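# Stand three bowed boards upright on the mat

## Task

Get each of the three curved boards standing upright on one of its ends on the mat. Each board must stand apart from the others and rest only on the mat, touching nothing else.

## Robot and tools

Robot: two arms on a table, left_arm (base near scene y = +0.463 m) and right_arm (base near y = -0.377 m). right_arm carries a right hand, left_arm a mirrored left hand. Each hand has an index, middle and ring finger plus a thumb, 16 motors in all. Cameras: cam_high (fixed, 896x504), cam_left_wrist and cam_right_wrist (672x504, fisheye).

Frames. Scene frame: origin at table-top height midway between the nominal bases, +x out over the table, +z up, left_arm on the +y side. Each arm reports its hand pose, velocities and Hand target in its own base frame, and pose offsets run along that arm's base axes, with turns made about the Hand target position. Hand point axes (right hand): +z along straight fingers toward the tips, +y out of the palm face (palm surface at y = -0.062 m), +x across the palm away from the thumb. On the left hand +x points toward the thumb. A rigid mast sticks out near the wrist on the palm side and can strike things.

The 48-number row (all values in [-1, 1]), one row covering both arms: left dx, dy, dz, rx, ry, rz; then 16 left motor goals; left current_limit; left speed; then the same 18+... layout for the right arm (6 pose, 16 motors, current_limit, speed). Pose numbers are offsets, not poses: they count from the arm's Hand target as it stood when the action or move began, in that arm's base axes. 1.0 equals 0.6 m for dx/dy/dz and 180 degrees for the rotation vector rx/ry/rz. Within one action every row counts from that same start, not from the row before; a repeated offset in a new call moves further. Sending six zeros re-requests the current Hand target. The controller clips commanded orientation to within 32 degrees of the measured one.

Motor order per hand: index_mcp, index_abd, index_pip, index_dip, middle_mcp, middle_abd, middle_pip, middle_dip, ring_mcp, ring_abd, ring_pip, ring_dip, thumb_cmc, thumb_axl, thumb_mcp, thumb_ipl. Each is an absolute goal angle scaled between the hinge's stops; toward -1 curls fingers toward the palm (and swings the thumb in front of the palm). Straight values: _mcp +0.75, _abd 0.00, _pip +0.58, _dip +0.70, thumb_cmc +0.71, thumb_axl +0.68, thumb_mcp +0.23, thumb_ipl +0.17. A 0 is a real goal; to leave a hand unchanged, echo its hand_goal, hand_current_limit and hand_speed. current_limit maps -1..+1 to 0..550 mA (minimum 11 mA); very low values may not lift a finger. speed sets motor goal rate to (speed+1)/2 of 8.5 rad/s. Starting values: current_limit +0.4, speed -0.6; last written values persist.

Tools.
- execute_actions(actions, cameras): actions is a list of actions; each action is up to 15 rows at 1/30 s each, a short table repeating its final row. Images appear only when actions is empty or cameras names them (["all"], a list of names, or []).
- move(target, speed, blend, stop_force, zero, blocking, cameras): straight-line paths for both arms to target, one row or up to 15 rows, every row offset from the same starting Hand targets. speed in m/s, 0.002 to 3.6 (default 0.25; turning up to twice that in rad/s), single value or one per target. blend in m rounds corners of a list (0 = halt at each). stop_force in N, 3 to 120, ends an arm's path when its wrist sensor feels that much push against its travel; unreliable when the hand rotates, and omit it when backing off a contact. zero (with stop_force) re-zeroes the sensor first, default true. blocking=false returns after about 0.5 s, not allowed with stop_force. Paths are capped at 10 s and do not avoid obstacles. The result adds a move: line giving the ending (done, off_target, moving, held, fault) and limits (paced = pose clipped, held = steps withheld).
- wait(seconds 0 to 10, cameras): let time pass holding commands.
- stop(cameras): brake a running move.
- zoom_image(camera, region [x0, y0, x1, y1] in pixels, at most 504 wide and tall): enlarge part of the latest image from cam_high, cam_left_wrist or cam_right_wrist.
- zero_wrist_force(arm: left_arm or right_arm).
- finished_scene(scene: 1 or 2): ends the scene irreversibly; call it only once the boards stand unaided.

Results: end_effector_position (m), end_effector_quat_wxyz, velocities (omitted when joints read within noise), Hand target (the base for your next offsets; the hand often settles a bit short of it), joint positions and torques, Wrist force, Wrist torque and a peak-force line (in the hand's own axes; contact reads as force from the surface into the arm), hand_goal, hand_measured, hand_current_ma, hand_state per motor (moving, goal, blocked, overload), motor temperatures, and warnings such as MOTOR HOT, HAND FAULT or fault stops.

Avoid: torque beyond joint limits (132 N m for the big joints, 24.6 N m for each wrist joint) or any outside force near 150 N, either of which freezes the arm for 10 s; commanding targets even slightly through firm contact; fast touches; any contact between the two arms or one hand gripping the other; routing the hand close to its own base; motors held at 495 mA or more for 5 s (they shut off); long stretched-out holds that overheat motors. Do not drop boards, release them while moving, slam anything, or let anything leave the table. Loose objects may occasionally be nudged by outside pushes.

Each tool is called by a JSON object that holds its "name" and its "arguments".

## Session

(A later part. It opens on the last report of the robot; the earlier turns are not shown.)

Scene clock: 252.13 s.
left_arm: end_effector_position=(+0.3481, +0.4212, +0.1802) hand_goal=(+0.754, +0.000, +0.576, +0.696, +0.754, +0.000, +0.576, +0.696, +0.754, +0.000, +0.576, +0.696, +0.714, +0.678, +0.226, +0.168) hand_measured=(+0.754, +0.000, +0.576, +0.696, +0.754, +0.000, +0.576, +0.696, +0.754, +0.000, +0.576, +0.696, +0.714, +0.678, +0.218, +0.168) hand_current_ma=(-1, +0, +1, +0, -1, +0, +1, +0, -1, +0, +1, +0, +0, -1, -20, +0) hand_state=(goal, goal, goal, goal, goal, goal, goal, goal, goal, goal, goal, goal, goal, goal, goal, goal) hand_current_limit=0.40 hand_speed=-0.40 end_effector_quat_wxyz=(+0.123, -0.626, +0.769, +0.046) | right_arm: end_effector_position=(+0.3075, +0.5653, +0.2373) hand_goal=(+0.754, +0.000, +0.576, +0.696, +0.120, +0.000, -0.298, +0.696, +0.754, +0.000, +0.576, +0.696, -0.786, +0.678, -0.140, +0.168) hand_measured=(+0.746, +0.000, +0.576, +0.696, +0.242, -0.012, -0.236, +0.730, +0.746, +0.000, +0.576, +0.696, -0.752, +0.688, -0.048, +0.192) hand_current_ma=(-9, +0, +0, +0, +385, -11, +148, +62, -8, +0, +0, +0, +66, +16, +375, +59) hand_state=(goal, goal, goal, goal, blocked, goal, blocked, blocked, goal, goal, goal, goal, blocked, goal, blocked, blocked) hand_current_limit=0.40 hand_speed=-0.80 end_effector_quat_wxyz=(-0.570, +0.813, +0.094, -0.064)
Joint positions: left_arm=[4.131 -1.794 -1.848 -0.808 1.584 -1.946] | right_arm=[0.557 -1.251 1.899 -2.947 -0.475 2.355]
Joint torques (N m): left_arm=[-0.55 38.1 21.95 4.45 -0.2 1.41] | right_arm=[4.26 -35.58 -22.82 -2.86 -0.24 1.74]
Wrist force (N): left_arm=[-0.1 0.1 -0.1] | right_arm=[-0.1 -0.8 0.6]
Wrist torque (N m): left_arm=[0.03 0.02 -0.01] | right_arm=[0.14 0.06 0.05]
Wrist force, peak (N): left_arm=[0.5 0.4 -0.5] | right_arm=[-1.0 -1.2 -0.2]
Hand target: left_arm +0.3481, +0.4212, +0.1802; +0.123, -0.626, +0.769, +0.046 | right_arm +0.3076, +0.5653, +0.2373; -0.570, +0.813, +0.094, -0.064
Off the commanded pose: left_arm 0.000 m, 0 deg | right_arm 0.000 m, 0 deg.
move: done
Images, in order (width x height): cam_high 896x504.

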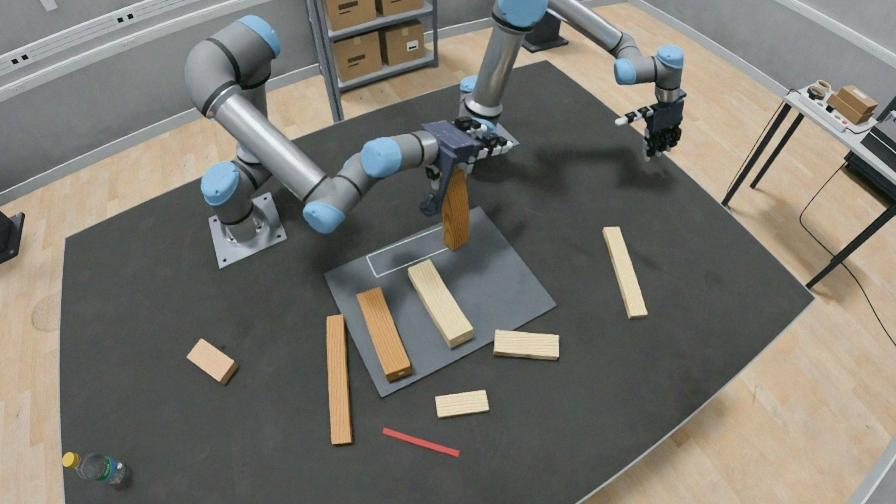

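{"name": "execute_actions", "arguments": {"actions": [[[0,0,0,0,0,0,0.754,0,0.576,0.696,0.754,0,0.576,0.696,0.754,0,0.576,0.696,0.714,0.678,0.226,0.168,0.4,-0.4,0,0,0,0,0,0,0.754,0.2,0.576,0.696,0.12,0,-0.298,0.696,0.754,0,0.576,0.696,-0.786,0.678,-0.14,0.168,0.4,-0.8]],[[0,0,0,0,0,0,0.754,0,0.576,0.696,0.754,0,0.576,0.696,0.754,0,0.576,0.696,0.714,0.678,0.226,0.168,0.4,-0.4,0,0,0,0,0,0,0.2,0.2,0.576,0.696,0.12,0,-0.298,0.696,0.754,0,0.576,0.696,-0.786,0.678,-0.14,0.168,0.4,-0.8]],[[0,0,0,0,0,0,0.754,0,0.576,0.696,0.754,0,0.576,0.696,0.754,0,0.576,0.696,0.714,0.678,0.226,0.168,0.4,-0.4,0,0,0,0,0,0,-0.479,0.2,0.576,0.696,0.12,0,-0.298,0.696,0.754,0,0.576,0.696,-0.786,0.678,-0.14,0.168,0.4,-0.8]],[[0,0,0,0,0,0,0.754,0,0.576,0.696,0.754,0,0.576,0.696,0.754,0,0.576,0.696,0.714,0.678,0.226,0.168,0.4,-0.4,0,0,0,0,0,0,-0.479,0.2,0.576,0.696,0.12,0,-0.298,0.696,0.754,0,0.576,0.696,-0.786,0.678,-0.14,0.168,0.4,-0.8]]], "cameras": ["cam_high", "cam_right_wrist"]}}

{"name": "zoom_image", "arguments": {"camera": "cam_high", "region": [405, 110, 505, 210]}}

{"name": "zoom_image", "arguments": {"camera": "cam_right_wrist", "region": [230, 0, 672, 300]}}

Scene clock: 264.13 s.
left_arm: end_effector_position=(+0.3481, +0.4212, +0.1802) hand_goal=(+0.754, +0.000, +0.576, +0.696, +0.754, +0.000, +0.576, +0.696, +0.754, +0.000, +0.576, +0.696, +0.714, +0.678, +0.226, +0.168) hand_measured=(+0.754, +0.000, +0.576, +0.696, +0.754, +0.000, +0.576, +0.696, +0.754, +0.000, +0.576, +0.696, +0.714, +0.678, +0.218, +0.168) hand_current_ma=(-1, +0, +1, +0, -1, +0, +1, +0, -1, +0, +1, +0, +0, -1, -20, +0) hand_state=(goal, goal, goal, goal, goal, goal, goal, goal, goal, goal, goal, goal, goal, goal, goal, goal) hand_current_limit=0.40 hand_speed=-0.40 end_effector_quat_wxyz=(+0.123, -0.626, +0.769, +0.046) | right_arm: end_effector_position=(+0.3076, +0.5653, +0.2373) hand_goal=(-0.478, +0.200, +0.576, +0.696, +0.120, +0.000, -0.298, +0.696, +0.754, +0.000, +0.576, +0.696, -0.786, +0.678, -0.140, +0.168) hand_measured=(-0.472, +0.196, +0.576, +0.696, +0.242, -0.012, -0.236, +0.730, +0.746, +0.000, +0.576, +0.696, -0.752, +0.688, -0.048, +0.192) hand_current_ma=(+6, -2, +0, +0, +385, -11, +148, +62, -8, +0, +0, +0, +66, +16, +375, +59) hand_state=(goal, goal, goal, goal, blocked, goal, blocked, blocked, goal, goal, goal, goal, blocked, goal, blocked, blocked) hand_current_limit=0.40 hand_speed=-0.80 end_effector_quat_wxyz=(-0.570, +0.813, +0.094, -0.064)
Joint positions: left_arm=[4.131 -1.794 -1.848 -0.808 1.584 -1.946] | right_arm=[0.557 -1.251 1.899 -2.947 -0.474 2.355]
Joint torques (N m): left_arm=[-1.52 38.75 23.57 4.44 -0.12 1.53] | right_arm=[-6.18 -26.49 -25.84 -0.46 2.14 -1.85]
Wrist force (N): left_arm=[0.2 -0.2 0.2] | right_arm=[-0.1 -0.7 0.5]
Wrist torque (N m): left_arm=[-0.04 -0.02 0.02] | right_arm=[0.23 0.07 0.05]
Wrist force, peak (N): left_arm=[0.2 0.4 0.4] | right_arm=[0.0 -0.8 0.8]
Hand target: left_arm +0.3481, +0.4212, +0.1802; +0.123, -0.626, +0.769, +0.046 | right_arm +0.3076, +0.5653, +0.2373; -0.570, +0.813, +0.094, -0.064
Off the commanded pose: left_arm 0.000 m, 0 deg | right_arm 0.000 m, 0 deg.
Images, in order (width x height): cam_high 896x504, cam_right_wrist 672x504.

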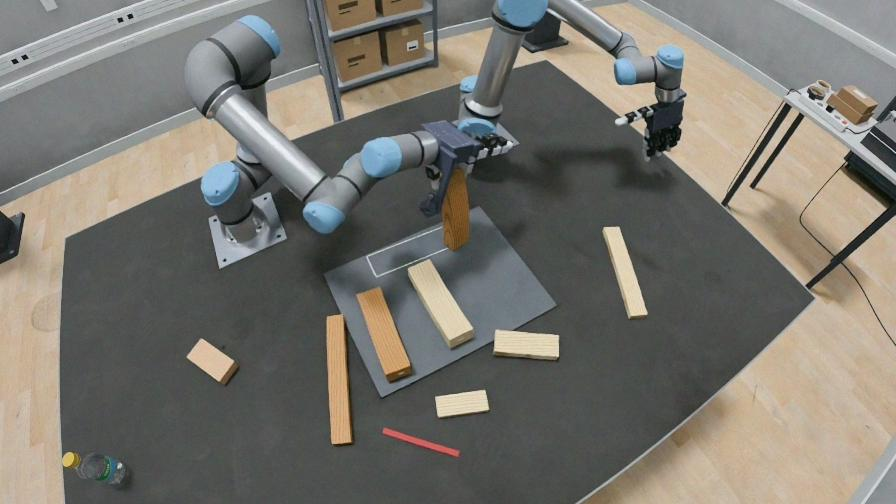

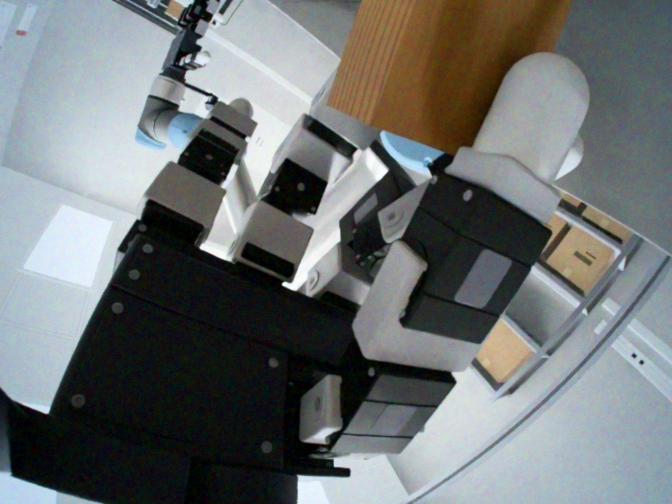

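Scaled by 5.040.

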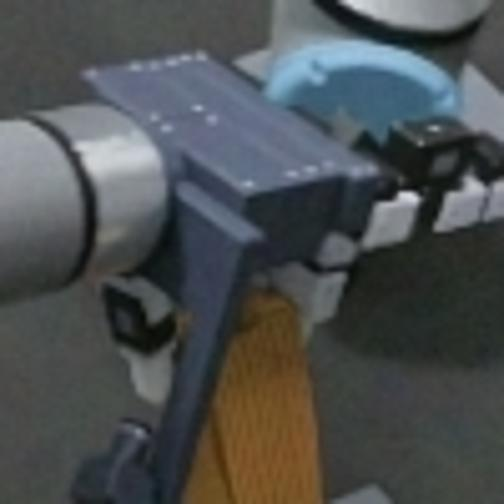

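Scaled by 1.140 from the camera's 672x504 image, which has a finer 960x720 frame.

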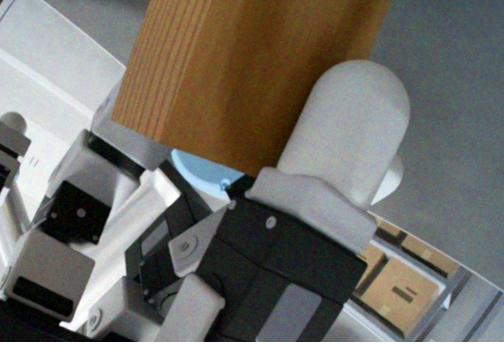

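{"name": "move", "arguments": {"target": [0,0,0,0,0,0,0.754,0,0.576,0.696,0.754,0,0.576,0.696,0.754,0,0.576,0.696,0.714,0.678,0.226,0.168,0.4,-0.4,-0.0081,-0.0019,-0.0014,0,0,0,-0.478,0.2,0.576,0.696,0.12,0,-0.298,0.696,0.754,0,0.576,0.696,-0.786,0.678,-0.14,0.168,0.4,-0.8], "speed": 0.01, "cameras": ["cam_high"]}}

{"name": "zoom_image", "arguments": {"camera": "cam_high", "region": [435, 160, 485, 210]}}

{"name": "zoom_image", "arguments": {"camera": "cam_high", "region": [435, 210, 485, 260]}}

Scene clock: 266.73 s.
left_arm: end_effector_position=(+0.3481, +0.4212, +0.1802) hand_goal=(+0.754, +0.000, +0.576, +0.696, +0.754, +0.000, +0.576, +0.696, +0.754, +0.000, +0.576, +0.696, +0.714, +0.678, +0.226, +0.168) hand_measured=(+0.754, +0.000, +0.576, +0.696, +0.754, +0.000, +0.576, +0.696, +0.754, +0.000, +0.576, +0.696, +0.714, +0.678, +0.218, +0.168) hand_current_ma=(-1, +0, +1, +0, -1, +0, +1, +0, -1, +0, +1, +0, +0, -1, -20, +0) hand_state=(goal, goal, goal, goal, goal, goal, goal, goal, goal, goal, goal, goal, goal, goal, goal, goal) hand_current_limit=0.40 hand_speed=-0.40 end_effector_quat_wxyz=(+0.123, -0.626, +0.769, +0.046) | right_arm: end_effector_position=(+0.3027, +0.5641, +0.2365) hand_goal=(-0.478, +0.200, +0.576, +0.696, +0.120, +0.000, -0.298, +0.696, +0.754, +0.000, +0.576, +0.696, -0.786, +0.678, -0.140, +0.168) hand_measured=(-0.472, +0.196, +0.576, +0.696, +0.242, -0.012, -0.236, +0.730, +0.746, +0.000, +0.576, +0.696, -0.752, +0.688, -0.048, +0.192) hand_current_ma=(+6, -2, +0, +0, +385, -11, +148, +62, -8, +0, +0, +0, +66, +16, +375, +59) hand_state=(goal, goal, goal, goal, blocked, goal, blocked, blocked, goal, goal, goal, goal, blocked, goal, blocked, blocked) hand_current_limit=0.40 hand_speed=-0.80 end_effector_quat_wxyz=(-0.570, +0.813, +0.094, -0.064)
Joint positions: left_arm=[4.131 -1.794 -1.848 -0.808 1.584 -1.946] | right_arm=[0.56 -1.257 1.912 -2.958 -0.477 2.36]
Joint torques (N m): left_arm=[-1.42 38.22 23.31 4.51 -0.25 1.53] | right_arm=[4.07 -35.72 -22.38 -2.71 -0.41 1.57]
Wrist force (N): left_arm=[-0.1 0.0 0.2] | right_arm=[-0.2 -0.6 0.6]
Wrist torque (N m): left_arm=[-0.01 0.02 -0.01] | right_arm=[0.24 0.07 0.06]
Wrist force, peak (N): left_arm=[0.5 -0.1 0.2] | right_arm=[-0.1 -1.2 0.5]
Hand target: left_arm +0.3481, +0.4212, +0.1802; +0.123, -0.626, +0.769, +0.046 | right_arm +0.3028, +0.5641, +0.2365; -0.570, +0.813, +0.094, -0.064
Off the commanded pose: left_arm 0.000 m, 0 deg | right_arm 0.000 m, 0 deg.
move: done
Images, in order (width x height): cam_high 896x504.

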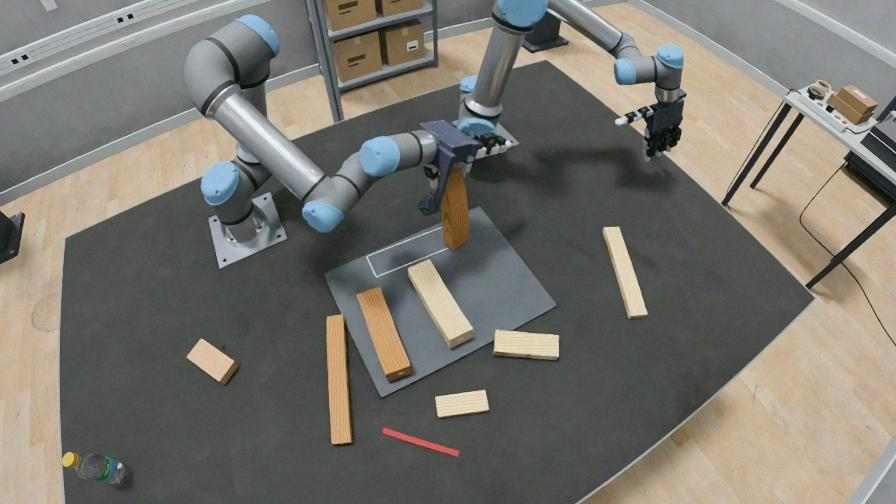

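Scaled by 10.080.

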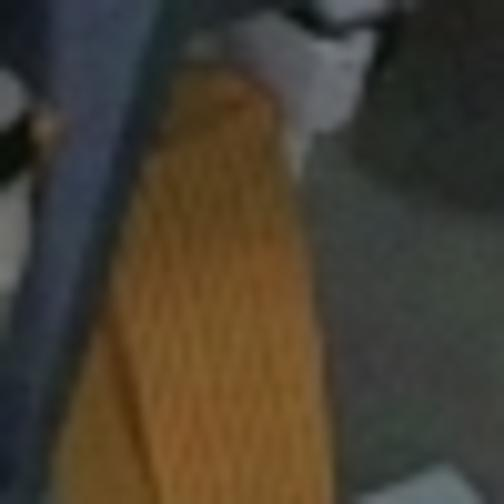

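Scaled by 10.080.

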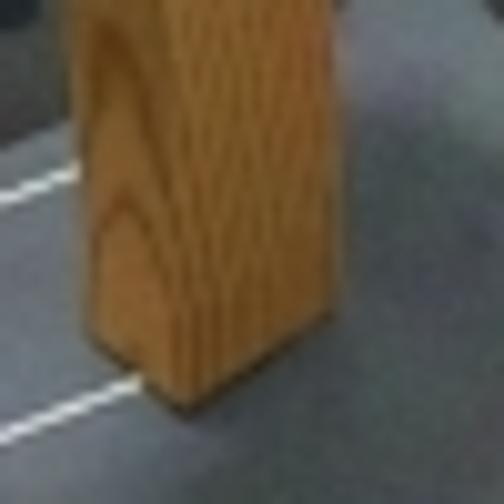

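{"name": "execute_actions", "arguments": {"actions": [[[0,0,0,0,0,0,0.754,0,0.576,0.696,0.754,0,0.576,0.696,0.754,0,0.576,0.696,0.714,0.678,0.226,0.168,0.4,-0.4,0,0,0,0,0,0,-0.478,0.1,0.576,0.696,0.12,0,-0.298,0.696,0.754,0,0.576,0.696,-0.786,0.678,-0.14,0.168,0.4,-0.9]]]}}

{"name": "execute_actions", "arguments": {"actions": [[[0,0,0,0,0,0,0.754,0,0.576,0.696,0.754,0,0.576,0.696,0.754,0,0.576,0.696,0.714,0.678,0.226,0.168,0.4,-0.4,0,0,0,0,0,0,-0.478,0.05,0.576,0.696,0.12,0,-0.298,0.696,0.754,0,0.576,0.696,-0.786,0.678,-0.14,0.168,0.4,-0.9]]]}}

{"name": "execute_actions", "arguments": {"actions": [[[0,0,0,0,0,0,0.754,0,0.576,0.696,0.754,0,0.576,0.696,0.754,0,0.576,0.696,0.714,0.678,0.226,0.168,0.4,-0.4,0,0,0,0,0,0,-0.478,0.0,0.576,0.696,0.12,0,-0.298,0.696,0.754,0,0.576,0.696,-0.786,0.678,-0.14,0.168,0.4,-0.9]]], "cameras": ["cam_right_wrist"]}}

{"name": "zoom_image", "arguments": {"camera": "cam_right_wrist", "region": [230, 0, 672, 300]}}

Scene clock: 272.00 s.
left_arm: end_effector_position=(+0.3481, +0.4212, +0.1802) hand_goal=(+0.754, +0.000, +0.576, +0.696, +0.754, +0.000, +0.576, +0.696, +0.754, +0.000, +0.576, +0.696, +0.714, +0.678, +0.226, +0.168) hand_measured=(+0.754, +0.000, +0.576, +0.696, +0.754, +0.000, +0.576, +0.696, +0.754, +0.000, +0.576, +0.696, +0.714, +0.678, +0.218, +0.168) hand_current_ma=(-1, +0, +1, +0, -1, +0, +1, +0, -1, +0, +1, +0, +0, -1, -20, +0) hand_state=(goal, goal, goal, goal, goal, goal, goal, goal, goal, goal, goal, goal, goal, goal, goal, goal) hand_current_limit=0.40 hand_speed=-0.40 end_effector_quat_wxyz=(+0.123, -0.626, +0.769, +0.046) | right_arm: end_effector_position=(+0.3028, +0.5641, +0.2365) hand_goal=(-0.478, +0.100, +0.576, +0.696, +0.120, +0.000, -0.298, +0.696, +0.754, +0.000, +0.576, +0.696, -0.786, +0.678, -0.140, +0.168) hand_measured=(-0.472, +0.102, +0.576, +0.696, +0.242, -0.012, -0.236, +0.730, +0.746, +0.000, +0.576, +0.696, -0.752, +0.688, -0.048, +0.192) hand_current_ma=(+6, +1, +0, +0, +385, -11, +148, +62, -8, +0, +0, +0, +66, +16, +375, +59) hand_state=(goal, goal, goal, goal, blocked, goal, blocked, blocked, goal, goal, goal, goal, blocked, goal, blocked, blocked) hand_current_limit=0.40 hand_speed=-0.90 end_effector_quat_wxyz=(-0.570, +0.813, +0.094, -0.064)
Joint positions: left_arm=[4.131 -1.794 -1.848 -0.808 1.584 -1.946] | right_arm=[0.56 -1.257 1.911 -2.958 -0.477 2.36]
Joint torques (N m): left_arm=[-0.84 38.65 22.72 4.41 -0.22 1.65] | right_arm=[-5.99 -25.66 -26.06 -0.33 2.16 -1.87]
Wrist force (N): left_arm=[0.2 0.3 0.0] | right_arm=[-0.1 -0.6 0.4]
Wrist torque (N m): left_arm=[0.04 -0.02 0.01] | right_arm=[0.24 0.06 0.07]
Wrist force, peak (N): left_arm=[0.5 0.2 -0.3] | right_arm=[0.0 -0.8 0.7]
Hand target: left_arm +0.3481, +0.4212, +0.1802; +0.123, -0.626, +0.769, +0.046 | right_arm +0.3028, +0.5641, +0.2365; -0.570, +0.813, +0.094, -0.064
Off the commanded pose: left_arm 0.000 m, 0 deg | right_arm 0.000 m, 0 deg.

Scene clock: 272.70 s.
left_arm: end_effector_position=(+0.3481, +0.4212, +0.1802) hand_goal=(+0.754, +0.000, +0.576, +0.696, +0.754, +0.000, +0.576, +0.696, +0.754, +0.000, +0.576, +0.696, +0.714, +0.678, +0.226, +0.168) hand_measured=(+0.754, +0.000, +0.576, +0.696, +0.754, +0.000, +0.576, +0.696, +0.754, +0.000, +0.576, +0.696, +0.714, +0.678, +0.218, +0.168) hand_current_ma=(-1, +0, +1, +0, -1, +0, +1, +0, -1, +0, +1, +0, +0, -1, -20, +0) hand_state=(goal, goal, goal, goal, goal, goal, goal, goal, goal, goal, goal, goal, goal, goal, goal, goal) hand_current_limit=0.40 hand_speed=-0.40 end_effector_quat_wxyz=(+0.123, -0.626, +0.769, +0.046) | right_arm: end_effector_position=(+0.3028, +0.5641, +0.2365) hand_goal=(-0.478, +0.050, +0.576, +0.696, +0.120, +0.000, -0.298, +0.696, +0.754, +0.000, +0.576, +0.696, -0.786, +0.678, -0.140, +0.168) hand_measured=(-0.472, +0.054, +0.576, +0.696, +0.242, -0.012, -0.236, +0.730, +0.746, +0.000, +0.576, +0.696, -0.752, +0.688, -0.048, +0.192) hand_current_ma=(+6, +2, +0, +0, +385, -11, +148, +62, -8, +0, +0, +0, +66, +16, +375, +59) hand_state=(goal, goal, goal, goal, blocked, goal, blocked, blocked, goal, goal, goal, goal, blocked, goal, blocked, blocked) hand_current_limit=0.40 hand_speed=-0.90 end_effector_quat_wxyz=(-0.570, +0.813, +0.094, -0.064)
Joint positions: left_arm=[4.131 -1.794 -1.848 -0.808 1.584 -1.946] | right_arm=[0.56 -1.257 1.911 -2.958 -0.477 2.36]
Joint torques (N m): left_arm=[-0.87 38.56 23.12 4.45 -0.25 1.49] | right_arm=[-6.67 -25.99 -25.36 -0.47 2.07 -1.76]
Wrist force (N): left_arm=[0.1 0.1 0.2] | right_arm=[-0.2 -0.7 0.7]
Wrist torque (N m): left_arm=[0.01 0.01 0.01] | right_arm=[0.21 0.06 0.06]
Wrist force, peak (N): left_arm=[0.4 0.2 -0.3] | right_arm=[0.0 -0.7 0.7]
Hand target: left_arm +0.3481, +0.4212, +0.1802; +0.123, -0.626, +0.769, +0.046 | right_arm +0.3028, +0.5641, +0.2365; -0.570, +0.813, +0.094, -0.064
Off the commanded pose: left_arm 0.000 m, 0 deg | right_arm 0.000 m, 0 deg.

Scene clock: 273.40 s.
left_arm: end_effector_position=(+0.3481, +0.4212, +0.1802) hand_goal=(+0.754, +0.000, +0.576, +0.696, +0.754, +0.000, +0.576, +0.696, +0.754, +0.000, +0.576, +0.696, +0.714, +0.678, +0.226, +0.168) hand_measured=(+0.754, +0.000, +0.576, +0.696, +0.754, +0.000, +0.576, +0.696, +0.754, +0.000, +0.576, +0.696, +0.714, +0.678, +0.218, +0.168) hand_current_ma=(-1, +0, +1, +0, -1, +0, +1, +0, -1, +0, +1, +0, +0, -1, -20, +0) hand_state=(goal, goal, goal, goal, goal, goal, goal, goal, goal, goal, goal, goal, goal, goal, goal, goal) hand_current_limit=0.40 hand_speed=-0.40 end_effector_quat_wxyz=(+0.123, -0.626, +0.769, +0.046) | right_arm: end_effector_position=(+0.3028, +0.5641, +0.2365) hand_goal=(-0.478, +0.000, +0.576, +0.696, +0.120, +0.000, -0.298, +0.696, +0.754, +0.000, +0.576, +0.696, -0.786, +0.678, -0.140, +0.168) hand_measured=(-0.472, +0.004, +0.576, +0.696, +0.242, -0.012, -0.236, +0.730, +0.746, +0.000, +0.576, +0.696, -0.752, +0.688, -0.048, +0.192) hand_current_ma=(+6, +2, +0, +0, +385, -11, +148, +62, -8, +0, +0, +0, +66, +16, +375, +59) hand_state=(goal, goal, goal, goal, blocked, goal, blocked, blocked, goal, goal, goal, goal, blocked, goal, blocked, blocked) hand_current_limit=0.40 hand_speed=-0.90 end_effector_quat_wxyz=(-0.570, +0.813, +0.094, -0.064)
Joint positions: left_arm=[4.131 -1.794 -1.848 -0.808 1.584 -1.946] | right_arm=[0.56 -1.257 1.911 -2.958 -0.477 2.36]
Joint torques (N m): left_arm=[-1.11 38.91 22.8 4.41 -0.23 1.5] | right_arm=[-6.67 -26.18 -25.85 -0.49 2.12 -1.84]
Wrist force (N): left_arm=[0.2 0.2 0.1] | right_arm=[-0.1 -0.6 0.4]
Wrist torque (N m): left_arm=[0.02 -0.02 0.01] | right_arm=[0.24 0.06 0.07]
Wrist force, peak (N): left_arm=[0.5 0.2 -0.1] | right_arm=[-0.3 -0.4 0.9]
Hand target: left_arm +0.3481, +0.4212, +0.1802; +0.123, -0.626, +0.769, +0.046 | right_arm +0.3028, +0.5641, +0.2365; -0.570, +0.813, +0.094, -0.064
Off the commanded pose: left_arm 0.000 m, 0 deg | right_arm 0.000 m, 0 deg.
Images, in order (width x height): cam_right_wrist 672x504.

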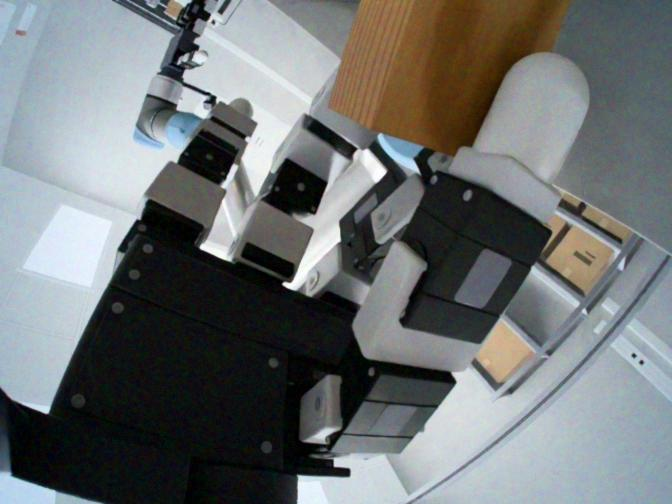

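Scaled by 1.140 from the camera's 672x504 image, which has a finer 960x720 frame.

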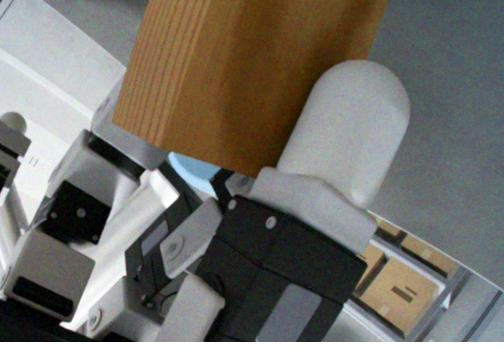

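{"name": "execute_actions", "arguments": {"actions": [[[0,0,0,0,0,0,0.754,0,0.576,0.696,0.754,0,0.576,0.696,0.754,0,0.576,0.696,0.714,0.678,0.226,0.168,0.4,-0.4,0,0,0,0,0,0,-0.478,-0.05,0.576,0.696,0.12,0,-0.298,0.696,0.754,0,0.576,0.696,-0.786,0.678,-0.14,0.168,0.4,-0.9]]]}}

{"name": "execute_actions", "arguments": {"actions": [[[0,0,0,0,0,0,0.754,0,0.576,0.696,0.754,0,0.576,0.696,0.754,0,0.576,0.696,0.714,0.678,0.226,0.168,0.4,-0.4,0,0,0,0,0,0,-0.478,-0.1,0.576,0.696,0.12,0,-0.298,0.696,0.754,0,0.576,0.696,-0.786,0.678,-0.14,0.168,0.4,-0.9]]]}}

{"name": "execute_actions", "arguments": {"actions": [[[0,0,0,0,0,0,0.754,0,0.576,0.696,0.754,0,0.576,0.696,0.754,0,0.576,0.696,0.714,0.678,0.226,0.168,0.4,-0.4,0,0,0,0,0,0,-0.478,-0.15,0.576,0.696,0.12,0,-0.298,0.696,0.754,0,0.576,0.696,-0.786,0.678,-0.14,0.168,0.4,-0.9]]], "cameras": ["cam_right_wrist"]}}

{"name": "zoom_image", "arguments": {"camera": "cam_right_wrist", "region": [230, 0, 672, 300]}}

Scene clock: 277.60 s.
left_arm: end_effector_position=(+0.3481, +0.4212, +0.1802) hand_goal=(+0.754, +0.000, +0.576, +0.696, +0.754, +0.000, +0.576, +0.696, +0.754, +0.000, +0.576, +0.696, +0.714, +0.678, +0.226, +0.168) hand_measured=(+0.754, +0.000, +0.576, +0.696, +0.754, +0.000, +0.576, +0.696, +0.754, +0.000, +0.576, +0.696, +0.714, +0.678, +0.218, +0.168) hand_current_ma=(-1, +0, +1, +0, -1, +0, +1, +0, -1, +0, +1, +0, +0, -1, -20, +0) hand_state=(goal, goal, goal, goal, goal, goal, goal, goal, goal, goal, goal, goal, goal, goal, goal, goal) hand_current_limit=0.40 hand_speed=-0.40 end_effector_quat_wxyz=(+0.123, -0.626, +0.769, +0.046) | right_arm: end_effector_position=(+0.3028, +0.5641, +0.2365) hand_goal=(-0.478, -0.050, +0.576, +0.696, +0.120, +0.000, -0.298, +0.696, +0.754, +0.000, +0.576, +0.696, -0.786, +0.678, -0.140, +0.168) hand_measured=(-0.472, -0.046, +0.576, +0.696, +0.242, -0.012, -0.236, +0.730, +0.746, +0.000, +0.576, +0.696, -0.752, +0.688, -0.048, +0.192) hand_current_ma=(+6, +2, +0, +0, +385, -11, +148, +62, -8, +0, +0, +0, +66, +16, +375, +59) hand_state=(goal, goal, goal, goal, blocked, goal, blocked, blocked, goal, goal, goal, goal, blocked, goal, blocked, blocked) hand_current_limit=0.40 hand_speed=-0.90 end_effector_quat_wxyz=(-0.570, +0.813, +0.094, -0.064)
Joint positions: left_arm=[4.131 -1.794 -1.848 -0.808 1.584 -1.946] | right_arm=[0.56 -1.257 1.911 -2.958 -0.477 2.36]
Joint torques (N m): left_arm=[-1.34 38.87 23.22 4.43 -0.19 1.51] | right_arm=[-6.5 -26.22 -25.87 -0.57 2.12 -1.68]
Wrist force (N): left_arm=[0.0 -0.1 0.2] | right_arm=[-0.1 -0.5 0.6]
Wrist torque (N m): left_arm=[-0.04 0.02 -0.01] | right_arm=[0.24 0.05 0.07]
Wrist force, peak (N): left_arm=[0.0 -0.3 0.6] | right_arm=[-0.4 -0.7 0.7]
Hand target: left_arm +0.3481, +0.4212, +0.1802; +0.123, -0.626, +0.769, +0.046 | right_arm +0.3028, +0.5641, +0.2365; -0.570, +0.813, +0.094, -0.064
Off the commanded pose: left_arm 0.000 m, 0 deg | right_arm 0.000 m, 0 deg.

Scene clock: 278.30 s.
left_arm: end_effector_position=(+0.3481, +0.4212, +0.1802) hand_goal=(+0.754, +0.000, +0.576, +0.696, +0.754, +0.000, +0.576, +0.696, +0.754, +0.000, +0.576, +0.696, +0.714, +0.678, +0.226, +0.168) hand_measured=(+0.754, +0.000, +0.576, +0.696, +0.754, +0.000, +0.576, +0.696, +0.754, +0.000, +0.576, +0.696, +0.714, +0.678, +0.218, +0.168) hand_current_ma=(-1, +0, +1, +0, -1, +0, +1, +0, -1, +0, +1, +0, +0, -1, -20, +0) hand_state=(goal, goal, goal, goal, goal, goal, goal, goal, goal, goal, goal, goal, goal, goal, goal, goal) hand_current_limit=0.40 hand_speed=-0.40 end_effector_quat_wxyz=(+0.123, -0.626, +0.769, +0.046) | right_arm: end_effector_position=(+0.3028, +0.5641, +0.2365) hand_goal=(-0.478, -0.100, +0.576, +0.696, +0.120, +0.000, -0.298, +0.696, +0.754, +0.000, +0.576, +0.696, -0.786, +0.678, -0.140, +0.168) hand_measured=(-0.472, -0.090, +0.576, +0.696, +0.242, -0.012, -0.236, +0.730, +0.746, +0.000, +0.576, +0.696, -0.752, +0.688, -0.048, +0.192) hand_current_ma=(+6, +9, +0, +0, +385, -11, +148, +62, -8, +0, +0, +0, +66, +16, +375, +59) hand_state=(goal, goal, goal, goal, blocked, goal, blocked, blocked, goal, goal, goal, goal, blocked, goal, blocked, blocked) hand_current_limit=0.40 hand_speed=-0.90 end_effector_quat_wxyz=(-0.570, +0.813, +0.094, -0.064)
Joint positions: left_arm=[4.131 -1.794 -1.848 -0.808 1.584 -1.946] | right_arm=[0.56 -1.257 1.911 -2.958 -0.477 2.36]
Joint torques (N m): left_arm=[-1.39 39.14 23.88 4.45 -0.2 1.42] | right_arm=[-5.88 -26.5 -25.88 -0.59 2.18 -1.8]
Wrist force (N): left_arm=[0.3 0.0 0.1] | right_arm=[-0.1 -0.6 0.5]
Wrist torque (N m): left_arm=[-0.01 -0.03 0.01] | right_arm=[0.23 0.07 0.05]
Wrist force, peak (N): left_arm=[0.4 0.3 0.2] | right_arm=[0.1 -0.8 0.6]
Hand target: left_arm +0.3481, +0.4212, +0.1802; +0.123, -0.626, +0.769, +0.046 | right_arm +0.3028, +0.5641, +0.2365; -0.570, +0.813, +0.094, -0.064
Off the commanded pose: left_arm 0.000 m, 0 deg | right_arm 0.000 m, 0 deg.

Scene clock: 279.00 s.
left_arm: end_effector_position=(+0.3481, +0.4212, +0.1802) hand_goal=(+0.754, +0.000, +0.576, +0.696, +0.754, +0.000, +0.576, +0.696, +0.754, +0.000, +0.576, +0.696, +0.714, +0.678, +0.226, +0.168) hand_measured=(+0.754, +0.000, +0.576, +0.696, +0.754, +0.000, +0.576, +0.696, +0.754, +0.000, +0.576, +0.696, +0.714, +0.678, +0.218, +0.168) hand_current_ma=(-1, +0, +1, +0, -1, +0, +1, +0, -1, +0, +1, +0, +0, -1, -20, +0) hand_state=(goal, goal, goal, goal, goal, goal, goal, goal, goal, goal, goal, goal, goal, goal, goal, goal) hand_current_limit=0.40 hand_speed=-0.40 end_effector_quat_wxyz=(+0.123, -0.626, +0.769, +0.046) | right_arm: end_effector_position=(+0.3028, +0.5641, +0.2365) hand_goal=(-0.478, -0.150, +0.576, +0.696, +0.120, +0.000, -0.298, +0.696, +0.754, +0.000, +0.576, +0.696, -0.786, +0.678, -0.140, +0.168) hand_measured=(-0.472, -0.106, +0.576, +0.696, +0.242, -0.018, -0.236, +0.730, +0.746, +0.000, +0.576, +0.696, -0.758, +0.688, -0.048, +0.192) hand_current_ma=(+5, +73, +0, +0, +385, -19, +148, +62, -8, +0, +0, +0, +51, +16, +375, +60) hand_state=(goal, blocked, goal, goal, blocked, goal, blocked, blocked, goal, goal, goal, goal, blocked, goal, blocked, blocked) hand_current_limit=0.40 hand_speed=-0.90 end_effector_quat_wxyz=(-0.570, +0.813, +0.094, -0.064)
Joint positions: left_arm=[4.131 -1.794 -1.848 -0.808 1.584 -1.946] | right_arm=[0.56 -1.257 1.911 -2.958 -0.477 2.36]
Joint torques (N m): left_arm=[-1.82 38.5 24.92 4.41 -0.19 1.5] | right_arm=[-6.79 -25.96 -24.81 -0.55 2.2 -1.77]
Wrist force (N): left_arm=[0.1 0.1 -0.1] | right_arm=[0.2 -0.3 0.6]
Wrist torque (N m): left_arm=[0.02 0.00 0.00] | right_arm=[0.25 0.05 0.04]
Wrist force, peak (N): left_arm=[0.4 0.2 0.0] | right_arm=[0.0 -0.5 0.8]
Hand target: left_arm +0.3481, +0.4212, +0.1802; +0.123, -0.626, +0.769, +0.046 | right_arm +0.3028, +0.5641, +0.2365; -0.570, +0.813, +0.094, -0.064
Off the commanded pose: left_arm 0.000 m, 0 deg | right_arm 0.000 m, 0 deg.
Images, in order (width x height): cam_right_wrist 672x504.

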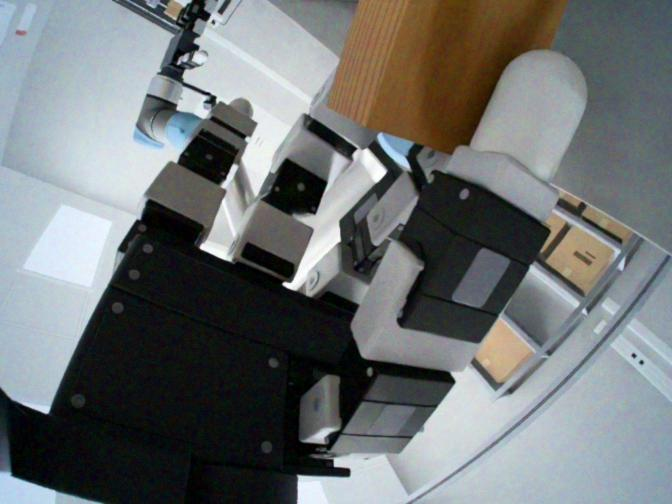

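Scaled by 1.140 from the camera's 672x504 image, which has a finer 960x720 frame.

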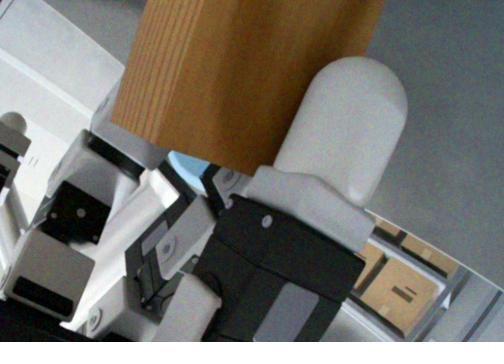

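{"name": "execute_actions", "arguments": {"actions": [[[0,0,0,0,0,0,0.754,0,0.576,0.696,0.754,0,0.576,0.696,0.754,0,0.576,0.696,0.714,0.678,0.226,0.168,0.4,-0.4,0,0,0,0,0,0,-0.478,-0.106,0.576,0.696,0.12,0,-0.298,0.696,0.754,0,0.576,0.696,-0.786,0.678,-0.14,0.168,0.4,-0.9]]]}}

{"name": "move", "arguments": {"target": [0,0,0,0,0,0,0.754,0,0.576,0.696,0.754,0,0.576,0.696,0.754,0,0.576,0.696,0.714,0.678,0.226,0.168,0.4,-0.4,-0.0097,-0.0022,-0.0015,0,0,0,-0.478,-0.106,0.576,0.696,0.12,0,-0.298,0.696,0.754,0,0.576,0.696,-0.786,0.678,-0.14,0.168,0.4,-0.9], "speed": 0.005, "cameras": ["cam_high"]}}

{"name": "zoom_image", "arguments": {"camera": "cam_high", "region": [435, 160, 485, 210]}}

{"name": "zoom_image", "arguments": {"camera": "cam_high", "region": [435, 210, 485, 260]}}

Scene clock: 285.07 s.
left_arm: end_effector_position=(+0.3481, +0.4212, +0.1802) hand_goal=(+0.754, +0.000, +0.576, +0.696, +0.754, +0.000, +0.576, +0.696, +0.754, +0.000, +0.576, +0.696, +0.714, +0.678, +0.226, +0.168) hand_measured=(+0.754, +0.000, +0.576, +0.696, +0.754, +0.000, +0.576, +0.696, +0.754, +0.000, +0.576, +0.696, +0.714, +0.678, +0.218, +0.168) hand_current_ma=(-1, +0, +1, +0, -1, +0, +1, +0, -1, +0, +1, +0, +0, -1, -20, +0) hand_state=(goal, goal, goal, goal, goal, goal, goal, goal, goal, goal, goal, goal, goal, goal, goal, goal) hand_current_limit=0.40 hand_speed=-0.40 end_effector_quat_wxyz=(+0.123, -0.626, +0.769, +0.046) | right_arm: end_effector_position=(+0.3028, +0.5641, +0.2365) hand_goal=(-0.478, -0.106, +0.576, +0.696, +0.120, +0.000, -0.298, +0.696, +0.754, +0.000, +0.576, +0.696, -0.786, +0.678, -0.140, +0.168) hand_measured=(-0.472, -0.100, +0.576, +0.696, +0.242, -0.018, -0.236, +0.730, +0.746, +0.000, +0.576, +0.696, -0.758, +0.688, -0.048, +0.192) hand_current_ma=(+5, +4, +0, +0, +385, -19, +148, +62, -8, +0, +0, +0, +51, +16, +375, +61) hand_state=(goal, goal, goal, goal, blocked, goal, blocked, blocked, goal, goal, goal, goal, blocked, goal, blocked, blocked) hand_current_limit=0.40 hand_speed=-0.90 end_effector_quat_wxyz=(-0.570, +0.813, +0.094, -0.064)
Joint positions: left_arm=[4.131 -1.794 -1.848 -0.808 1.584 -1.946] | right_arm=[0.56 -1.257 1.911 -2.958 -0.477 2.36]
Joint torques (N m): left_arm=[-1.48 39.1 24.21 4.25 -0.27 1.51] | right_arm=[-6.79 -26.21 -23.81 -0.68 2.1 -1.75]
Wrist force (N): left_arm=[0.2 0.2 0.3] | right_arm=[0.0 -0.2 0.6]
Wrist torque (N m): left_arm=[0.01 -0.01 0.02] | right_arm=[0.25 0.06 0.07]
Wrist force, peak (N): left_arm=[0.3 0.5 0.0] | right_arm=[0.3 -0.4 1.0]
Hand target: left_arm +0.3481, +0.4212, +0.1802; +0.123, -0.626, +0.769, +0.046 | right_arm +0.3028, +0.5641, +0.2365; -0.570, +0.813, +0.094, -0.064
Off the commanded pose: left_arm 0.000 m, 0 deg | right_arm 0.000 m, 0 deg.

Scene clock: 286.50 s.
left_arm: end_effector_position=(+0.3481, +0.4212, +0.1802) hand_goal=(+0.754, +0.000, +0.576, +0.696, +0.754, +0.000, +0.576, +0.696, +0.754, +0.000, +0.576, +0.696, +0.714, +0.678, +0.226, +0.168) hand_measured=(+0.754, +0.000, +0.576, +0.696, +0.754, +0.000, +0.576, +0.696, +0.754, +0.000, +0.576, +0.696, +0.714, +0.678, +0.218, +0.168) hand_current_ma=(-1, +0, +1, +0, -1, +0, +1, +0, -1, +0, +1, +0, +0, -1, -20, +0) hand_state=(goal, goal, goal, goal, goal, goal, goal, goal, goal, goal, goal, goal, goal, goal, goal, goal) hand_current_limit=0.40 hand_speed=-0.40 end_effector_quat_wxyz=(+0.123, -0.626, +0.769, +0.046) | right_arm: end_effector_position=(+0.2969, +0.5628, +0.2356) hand_goal=(-0.478, -0.106, +0.576, +0.696, +0.120, +0.000, -0.298, +0.696, +0.754, +0.000, +0.576, +0.696, -0.786, +0.678, -0.140, +0.168) hand_measured=(-0.472, -0.094, +0.576, +0.696, +0.242, -0.018, -0.236, +0.730, +0.746, +0.000, +0.576, +0.696, -0.758, +0.688, -0.048, +0.194) hand_current_ma=(+5, +13, +0, +0, +385, -19, +148, +62, -8, +0, +0, +0, +51, +16, +375, +63) hand_state=(goal, goal, goal, goal, blocked, goal, blocked, blocked, goal, goal, goal, goal, blocked, goal, blocked, blocked) hand_current_limit=0.40 hand_speed=-0.90 end_effector_quat_wxyz=(-0.570, +0.813, +0.094, -0.064)
Joint positions: left_arm=[4.131 -1.794 -1.848 -0.808 1.584 -1.946] | right_arm=[0.564 -1.265 1.926 -2.97 -0.479 2.366]
Joint torques (N m): left_arm=[-0.29 38.66 23.64 4.41 -0.36 1.41] | right_arm=[6.13 -39.26 -17.02 -3.53 -0.21 1.99]
Wrist force (N): left_arm=[0.2 -0.1 -0.1] | right_arm=[0.2 0.0 0.9]
Wrist torque (N m): left_arm=[0.00 -0.01 0.02] | right_arm=[0.28 0.04 0.05]
Wrist force, peak (N): left_arm=[0.5 -0.2 0.1] | right_arm=[-0.2 -1.1 0.2]
Hand target: left_arm +0.3481, +0.4212, +0.1802; +0.123, -0.626, +0.769, +0.046 | right_arm +0.2970, +0.5628, +0.2356; -0.570, +0.813, +0.094, -0.064
Off the commanded pose: left_arm 0.000 m, 0 deg | right_arm 0.000 m, 0 deg.
move: done
Images, in order (width x height): cam_high 896x504.

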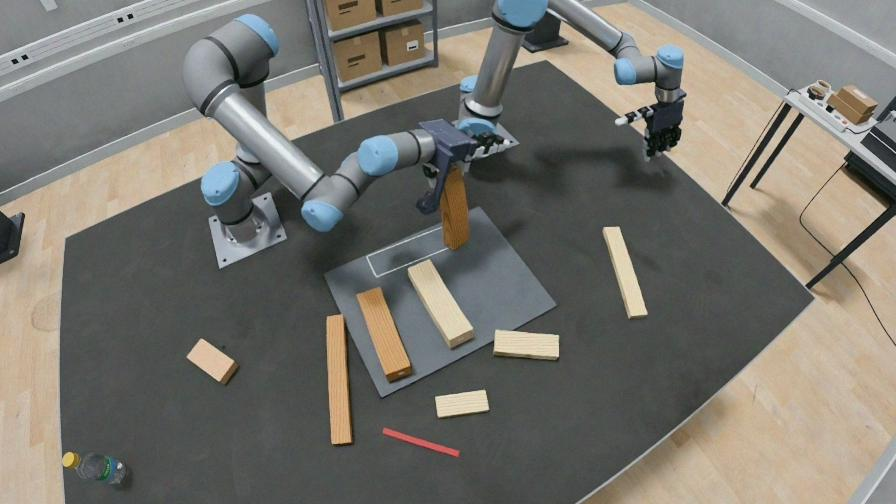

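Scaled by 10.080.

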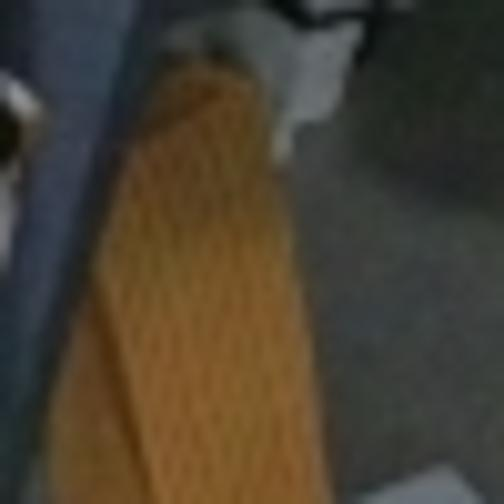

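Scaled by 10.080.

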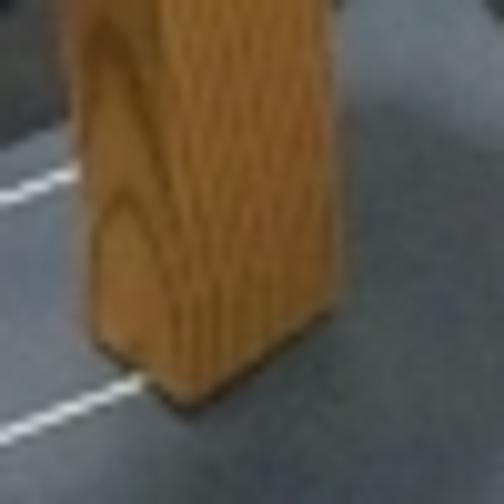

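{"name": "execute_actions", "arguments": {"actions": [[[0,0,0,0,0,0,0.754,0,0.576,0.696,0.754,0,0.576,0.696,0.754,0,0.576,0.696,0.714,0.678,0.226,0.168,0.4,-0.4,0,0,0,0,0,0,-0.478,-0.106,0.576,0.696,0.16,0,-0.298,0.696,0.754,0,0.576,0.696,-0.786,0.678,-0.10,0.168,0.4,-0.9]],[[0,0,0,0,0,0,0.754,0,0.576,0.696,0.754,0,0.576,0.696,0.754,0,0.576,0.696,0.714,0.678,0.226,0.168,0.4,-0.4,0,0,0,0,0,0,-0.478,-0.106,0.576,0.696,0.20,0,-0.298,0.696,0.754,0,0.576,0.696,-0.786,0.678,-0.07,0.168,0.4,-0.9]],[[0,0,0,0,0,0,0.754,0,0.576,0.696,0.754,0,0.576,0.696,0.754,0,0.576,0.696,0.714,0.678,0.226,0.168,0.4,-0.4,0,0,0,0,0,0,-0.478,-0.106,0.576,0.696,0.22,0,-0.298,0.696,0.754,0,0.576,0.696,-0.786,0.678,-0.05,0.168,0.4,-0.9]]], "cameras": ["cam_high"]}}

{"name": "zoom_image", "arguments": {"camera": "cam_high", "region": [435, 160, 485, 210]}}

Scene clock: 292.47 s.
left_arm: end_effector_position=(+0.3481, +0.4212, +0.1802) hand_goal=(+0.754, +0.000, +0.576, +0.696, +0.754, +0.000, +0.576, +0.696, +0.754, +0.000, +0.576, +0.696, +0.714, +0.678, +0.226, +0.168) hand_measured=(+0.754, +0.000, +0.576, +0.696, +0.754, +0.000, +0.576, +0.696, +0.754, +0.000, +0.576, +0.696, +0.714, +0.678, +0.218, +0.168) hand_current_ma=(-1, +0, +1, +0, -1, +0, +1, +0, -1, +0, +1, +0, +0, -1, -20, +0) hand_state=(goal, goal, goal, goal, goal, goal, goal, goal, goal, goal, goal, goal, goal, goal, goal, goal) hand_current_limit=0.40 hand_speed=-0.40 end_effector_quat_wxyz=(+0.123, -0.626, +0.769, +0.046) | right_arm: end_effector_position=(+0.2970, +0.5628, +0.2356) hand_goal=(-0.478, -0.106, +0.576, +0.696, +0.220, +0.000, -0.298, +0.696, +0.754, +0.000, +0.576, +0.696, -0.786, +0.678, -0.050, +0.168) hand_measured=(-0.476, -0.096, +0.576, +0.696, +0.248, -0.018, -0.244, +0.726, +0.746, +0.000, +0.576, +0.696, -0.760, +0.688, -0.032, +0.190) hand_current_ma=(+2, +10, +0, +0, +49, -19, +120, +54, -8, +0, +0, +0, +45, +15, +35, +53) hand_state=(goal, goal, goal, goal, blocked, goal, blocked, blocked, goal, goal, goal, goal, blocked, goal, goal, blocked) hand_current_limit=0.40 hand_speed=-0.90 end_effector_quat_wxyz=(-0.570, +0.813, +0.094, -0.064)
Joint positions: left_arm=[4.131 -1.794 -1.848 -0.808 1.584 -1.946] | right_arm=[0.564 -1.265 1.926 -2.97 -0.479 2.366]
Joint torques (N m): left_arm=[-0.92 39.69 24.16 4.43 -0.2 1.51] | right_arm=[-6.02 -27.46 -25.21 -1.08 2.03 -1.79]
Wrist force (N): left_arm=[0.2 0.1 0.2] | right_arm=[0.2 1.7 0.8]
Wrist torque (N m): left_arm=[0.00 -0.02 0.01] | right_arm=[0.17 0.04 0.15]
Wrist force, peak (N): left_arm=[0.1 0.6 0.2] | right_arm=[-0.1 1.8 0.7]
Hand target: left_arm +0.3481, +0.4212, +0.1802; +0.123, -0.626, +0.769, +0.046 | right_arm +0.2970, +0.5628, +0.2356; -0.570, +0.813, +0.094, -0.064
Off the commanded pose: left_arm 0.000 m, 0 deg | right_arm 0.000 m, 0 deg.
Images, in order (width x height): cam_high 896x504.

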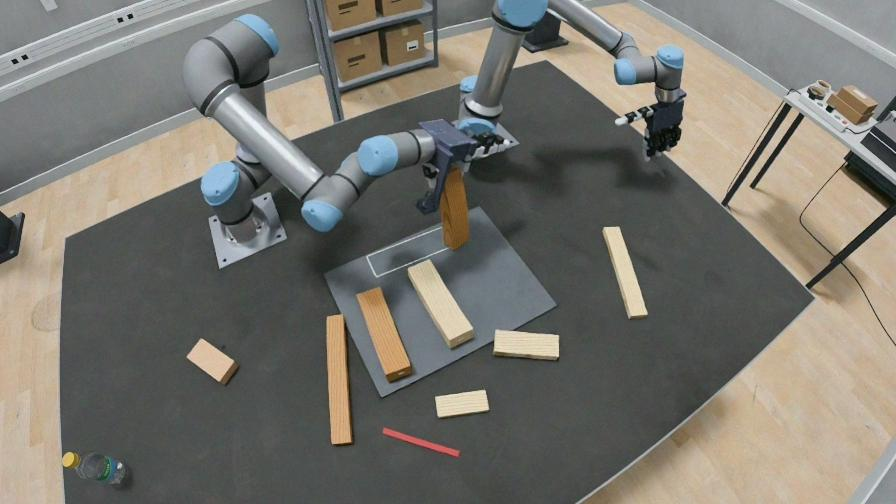

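Scaled by 10.080.

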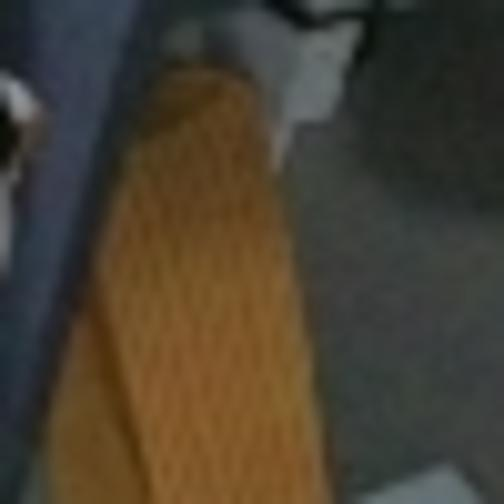

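{"name": "execute_actions", "arguments": {"actions": [[[0,0,0,0,0,0,0.754,0,0.576,0.696,0.754,0,0.576,0.696,0.754,0,0.576,0.696,0.714,0.678,0.226,0.168,0.4,-0.4,0,0,0,0,0,0,-0.478,-0.106,0.576,0.696,0.24,0,-0.298,0.696,0.754,0,0.576,0.696,-0.786,0.678,-0.03,0.168,0.4,-0.95]],[[0,0,0,0,0,0,0.754,0,0.576,0.696,0.754,0,0.576,0.696,0.754,0,0.576,0.696,0.714,0.678,0.226,0.168,0.4,-0.4,0,0,0,0,0,0,-0.478,-0.106,0.576,0.696,0.26,0,-0.298,0.696,0.754,0,0.576,0.696,-0.786,0.678,-0.01,0.168,0.4,-0.95]],[[0,0,0,0,0,0,0.754,0,0.576,0.696,0.754,0,0.576,0.696,0.754,0,0.576,0.696,0.714,0.678,0.226,0.168,0.4,-0.4,0,0,0,0,0,0,-0.478,-0.106,0.576,0.696,0.28,0,-0.298,0.696,0.754,0,0.576,0.696,-0.786,0.678,0.02,0.168,0.4,-0.95]]], "cameras": ["cam_high"]}}

{"name": "zoom_image", "arguments": {"camera": "cam_high", "region": [435, 160, 485, 210]}}

{"name": "zoom_image", "arguments": {"camera": "cam_high", "region": [435, 210, 485, 260]}}

Scene clock: 297.67 s.
left_arm: end_effector_position=(+0.3481, +0.4212, +0.1802) hand_goal=(+0.754, +0.000, +0.576, +0.696, +0.754, +0.000, +0.576, +0.696, +0.754, +0.000, +0.576, +0.696, +0.714, +0.678, +0.226, +0.168) hand_measured=(+0.754, +0.000, +0.576, +0.696, +0.754, +0.000, +0.576, +0.696, +0.754, +0.000, +0.576, +0.696, +0.714, +0.678, +0.218, +0.168) hand_current_ma=(-1, +0, +1, +0, -1, +0, +1, +0, -1, +0, +1, +0, +0, -1, -20, +0) hand_state=(goal, goal, goal, goal, goal, goal, goal, goal, goal, goal, goal, goal, goal, goal, goal, goal) hand_current_limit=0.40 hand_speed=-0.40 end_effector_quat_wxyz=(+0.123, -0.626, +0.769, +0.046) | right_arm: end_effector_position=(+0.2970, +0.5628, +0.2356) hand_goal=(-0.478, -0.106, +0.576, +0.696, +0.280, +0.000, -0.298, +0.696, +0.754, +0.000, +0.576, +0.696, -0.786, +0.678, +0.020, +0.168) hand_measured=(-0.476, -0.102, +0.576, +0.696, +0.268, -0.004, -0.292, +0.700, +0.746, +0.000, +0.576, +0.696, -0.778, +0.680, +0.022, +0.172) hand_current_ma=(+2, +3, +0, +0, -15, -2, +4, +3, -8, +0, +0, +0, +7, +2, +2, +6) hand_state=(goal, goal, goal, goal, goal, goal, goal, goal, goal, goal, goal, goal, goal, goal, goal, goal) hand_current_limit=0.40 hand_speed=-0.95 end_effector_quat_wxyz=(-0.570, +0.813, +0.094, -0.064)
Joint positions: left_arm=[4.131 -1.794 -1.848 -0.808 1.584 -1.946] | right_arm=[0.564 -1.265 1.926 -2.97 -0.479 2.366]
Joint torques (N m): left_arm=[-1.95 40.21 24.42 4.54 -0.33 1.58] | right_arm=[-5.67 -36.78 -25.99 -4.08 2.06 -1.66]
Wrist force (N): left_arm=[0.5 -0.1 0.3] | right_arm=[-0.2 0.3 0.2]
Wrist torque (N m): left_arm=[-0.03 -0.05 0.04] | right_arm=[0.10 0.05 0.13]
Wrist force, peak (N): left_arm=[0.5 -0.1 0.3] | right_arm=[0.1 1.8 0.8]
Hand target: left_arm +0.3481, +0.4212, +0.1802; +0.123, -0.626, +0.769, +0.046 | right_arm +0.2970, +0.5628, +0.2356; -0.570, +0.813, +0.094, -0.064
Off the commanded pose: left_arm 0.000 m, 0 deg | right_arm 0.000 m, 0 deg.
Images, in order (width x height): cam_high 896x504.

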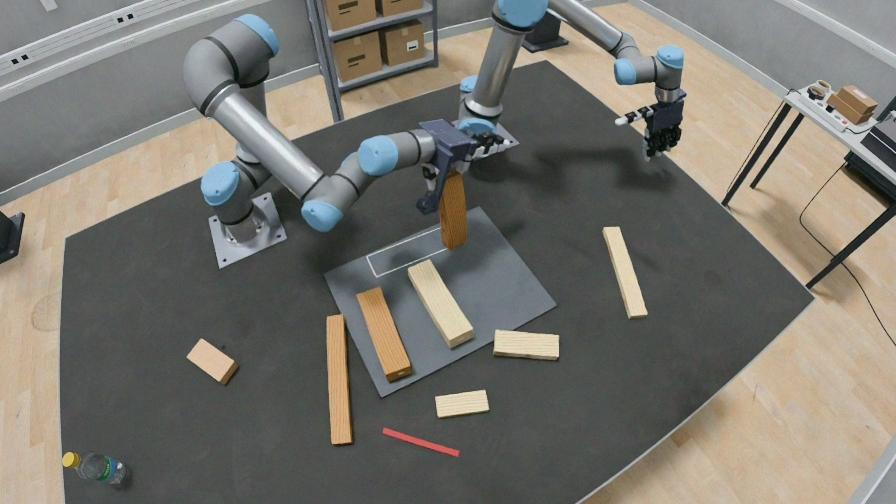

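Scaled by 10.080.

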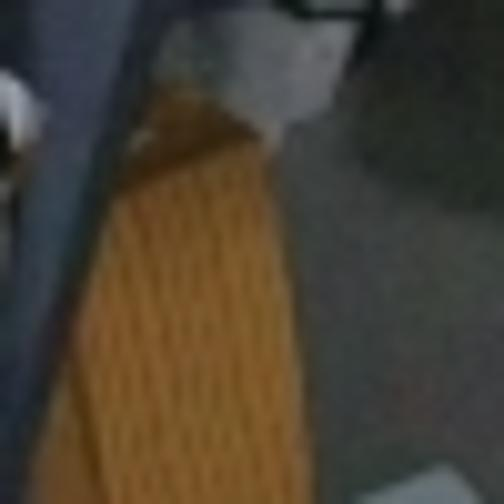

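Scaled by 10.080.

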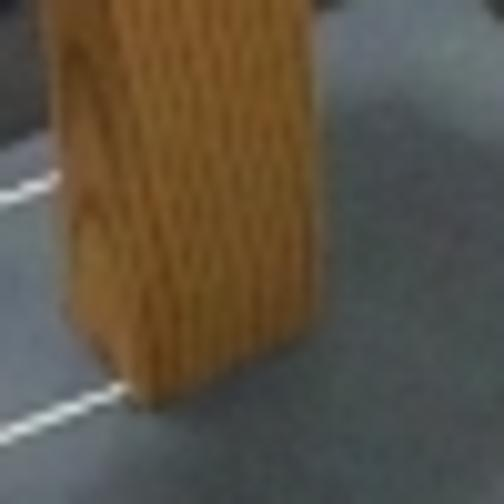

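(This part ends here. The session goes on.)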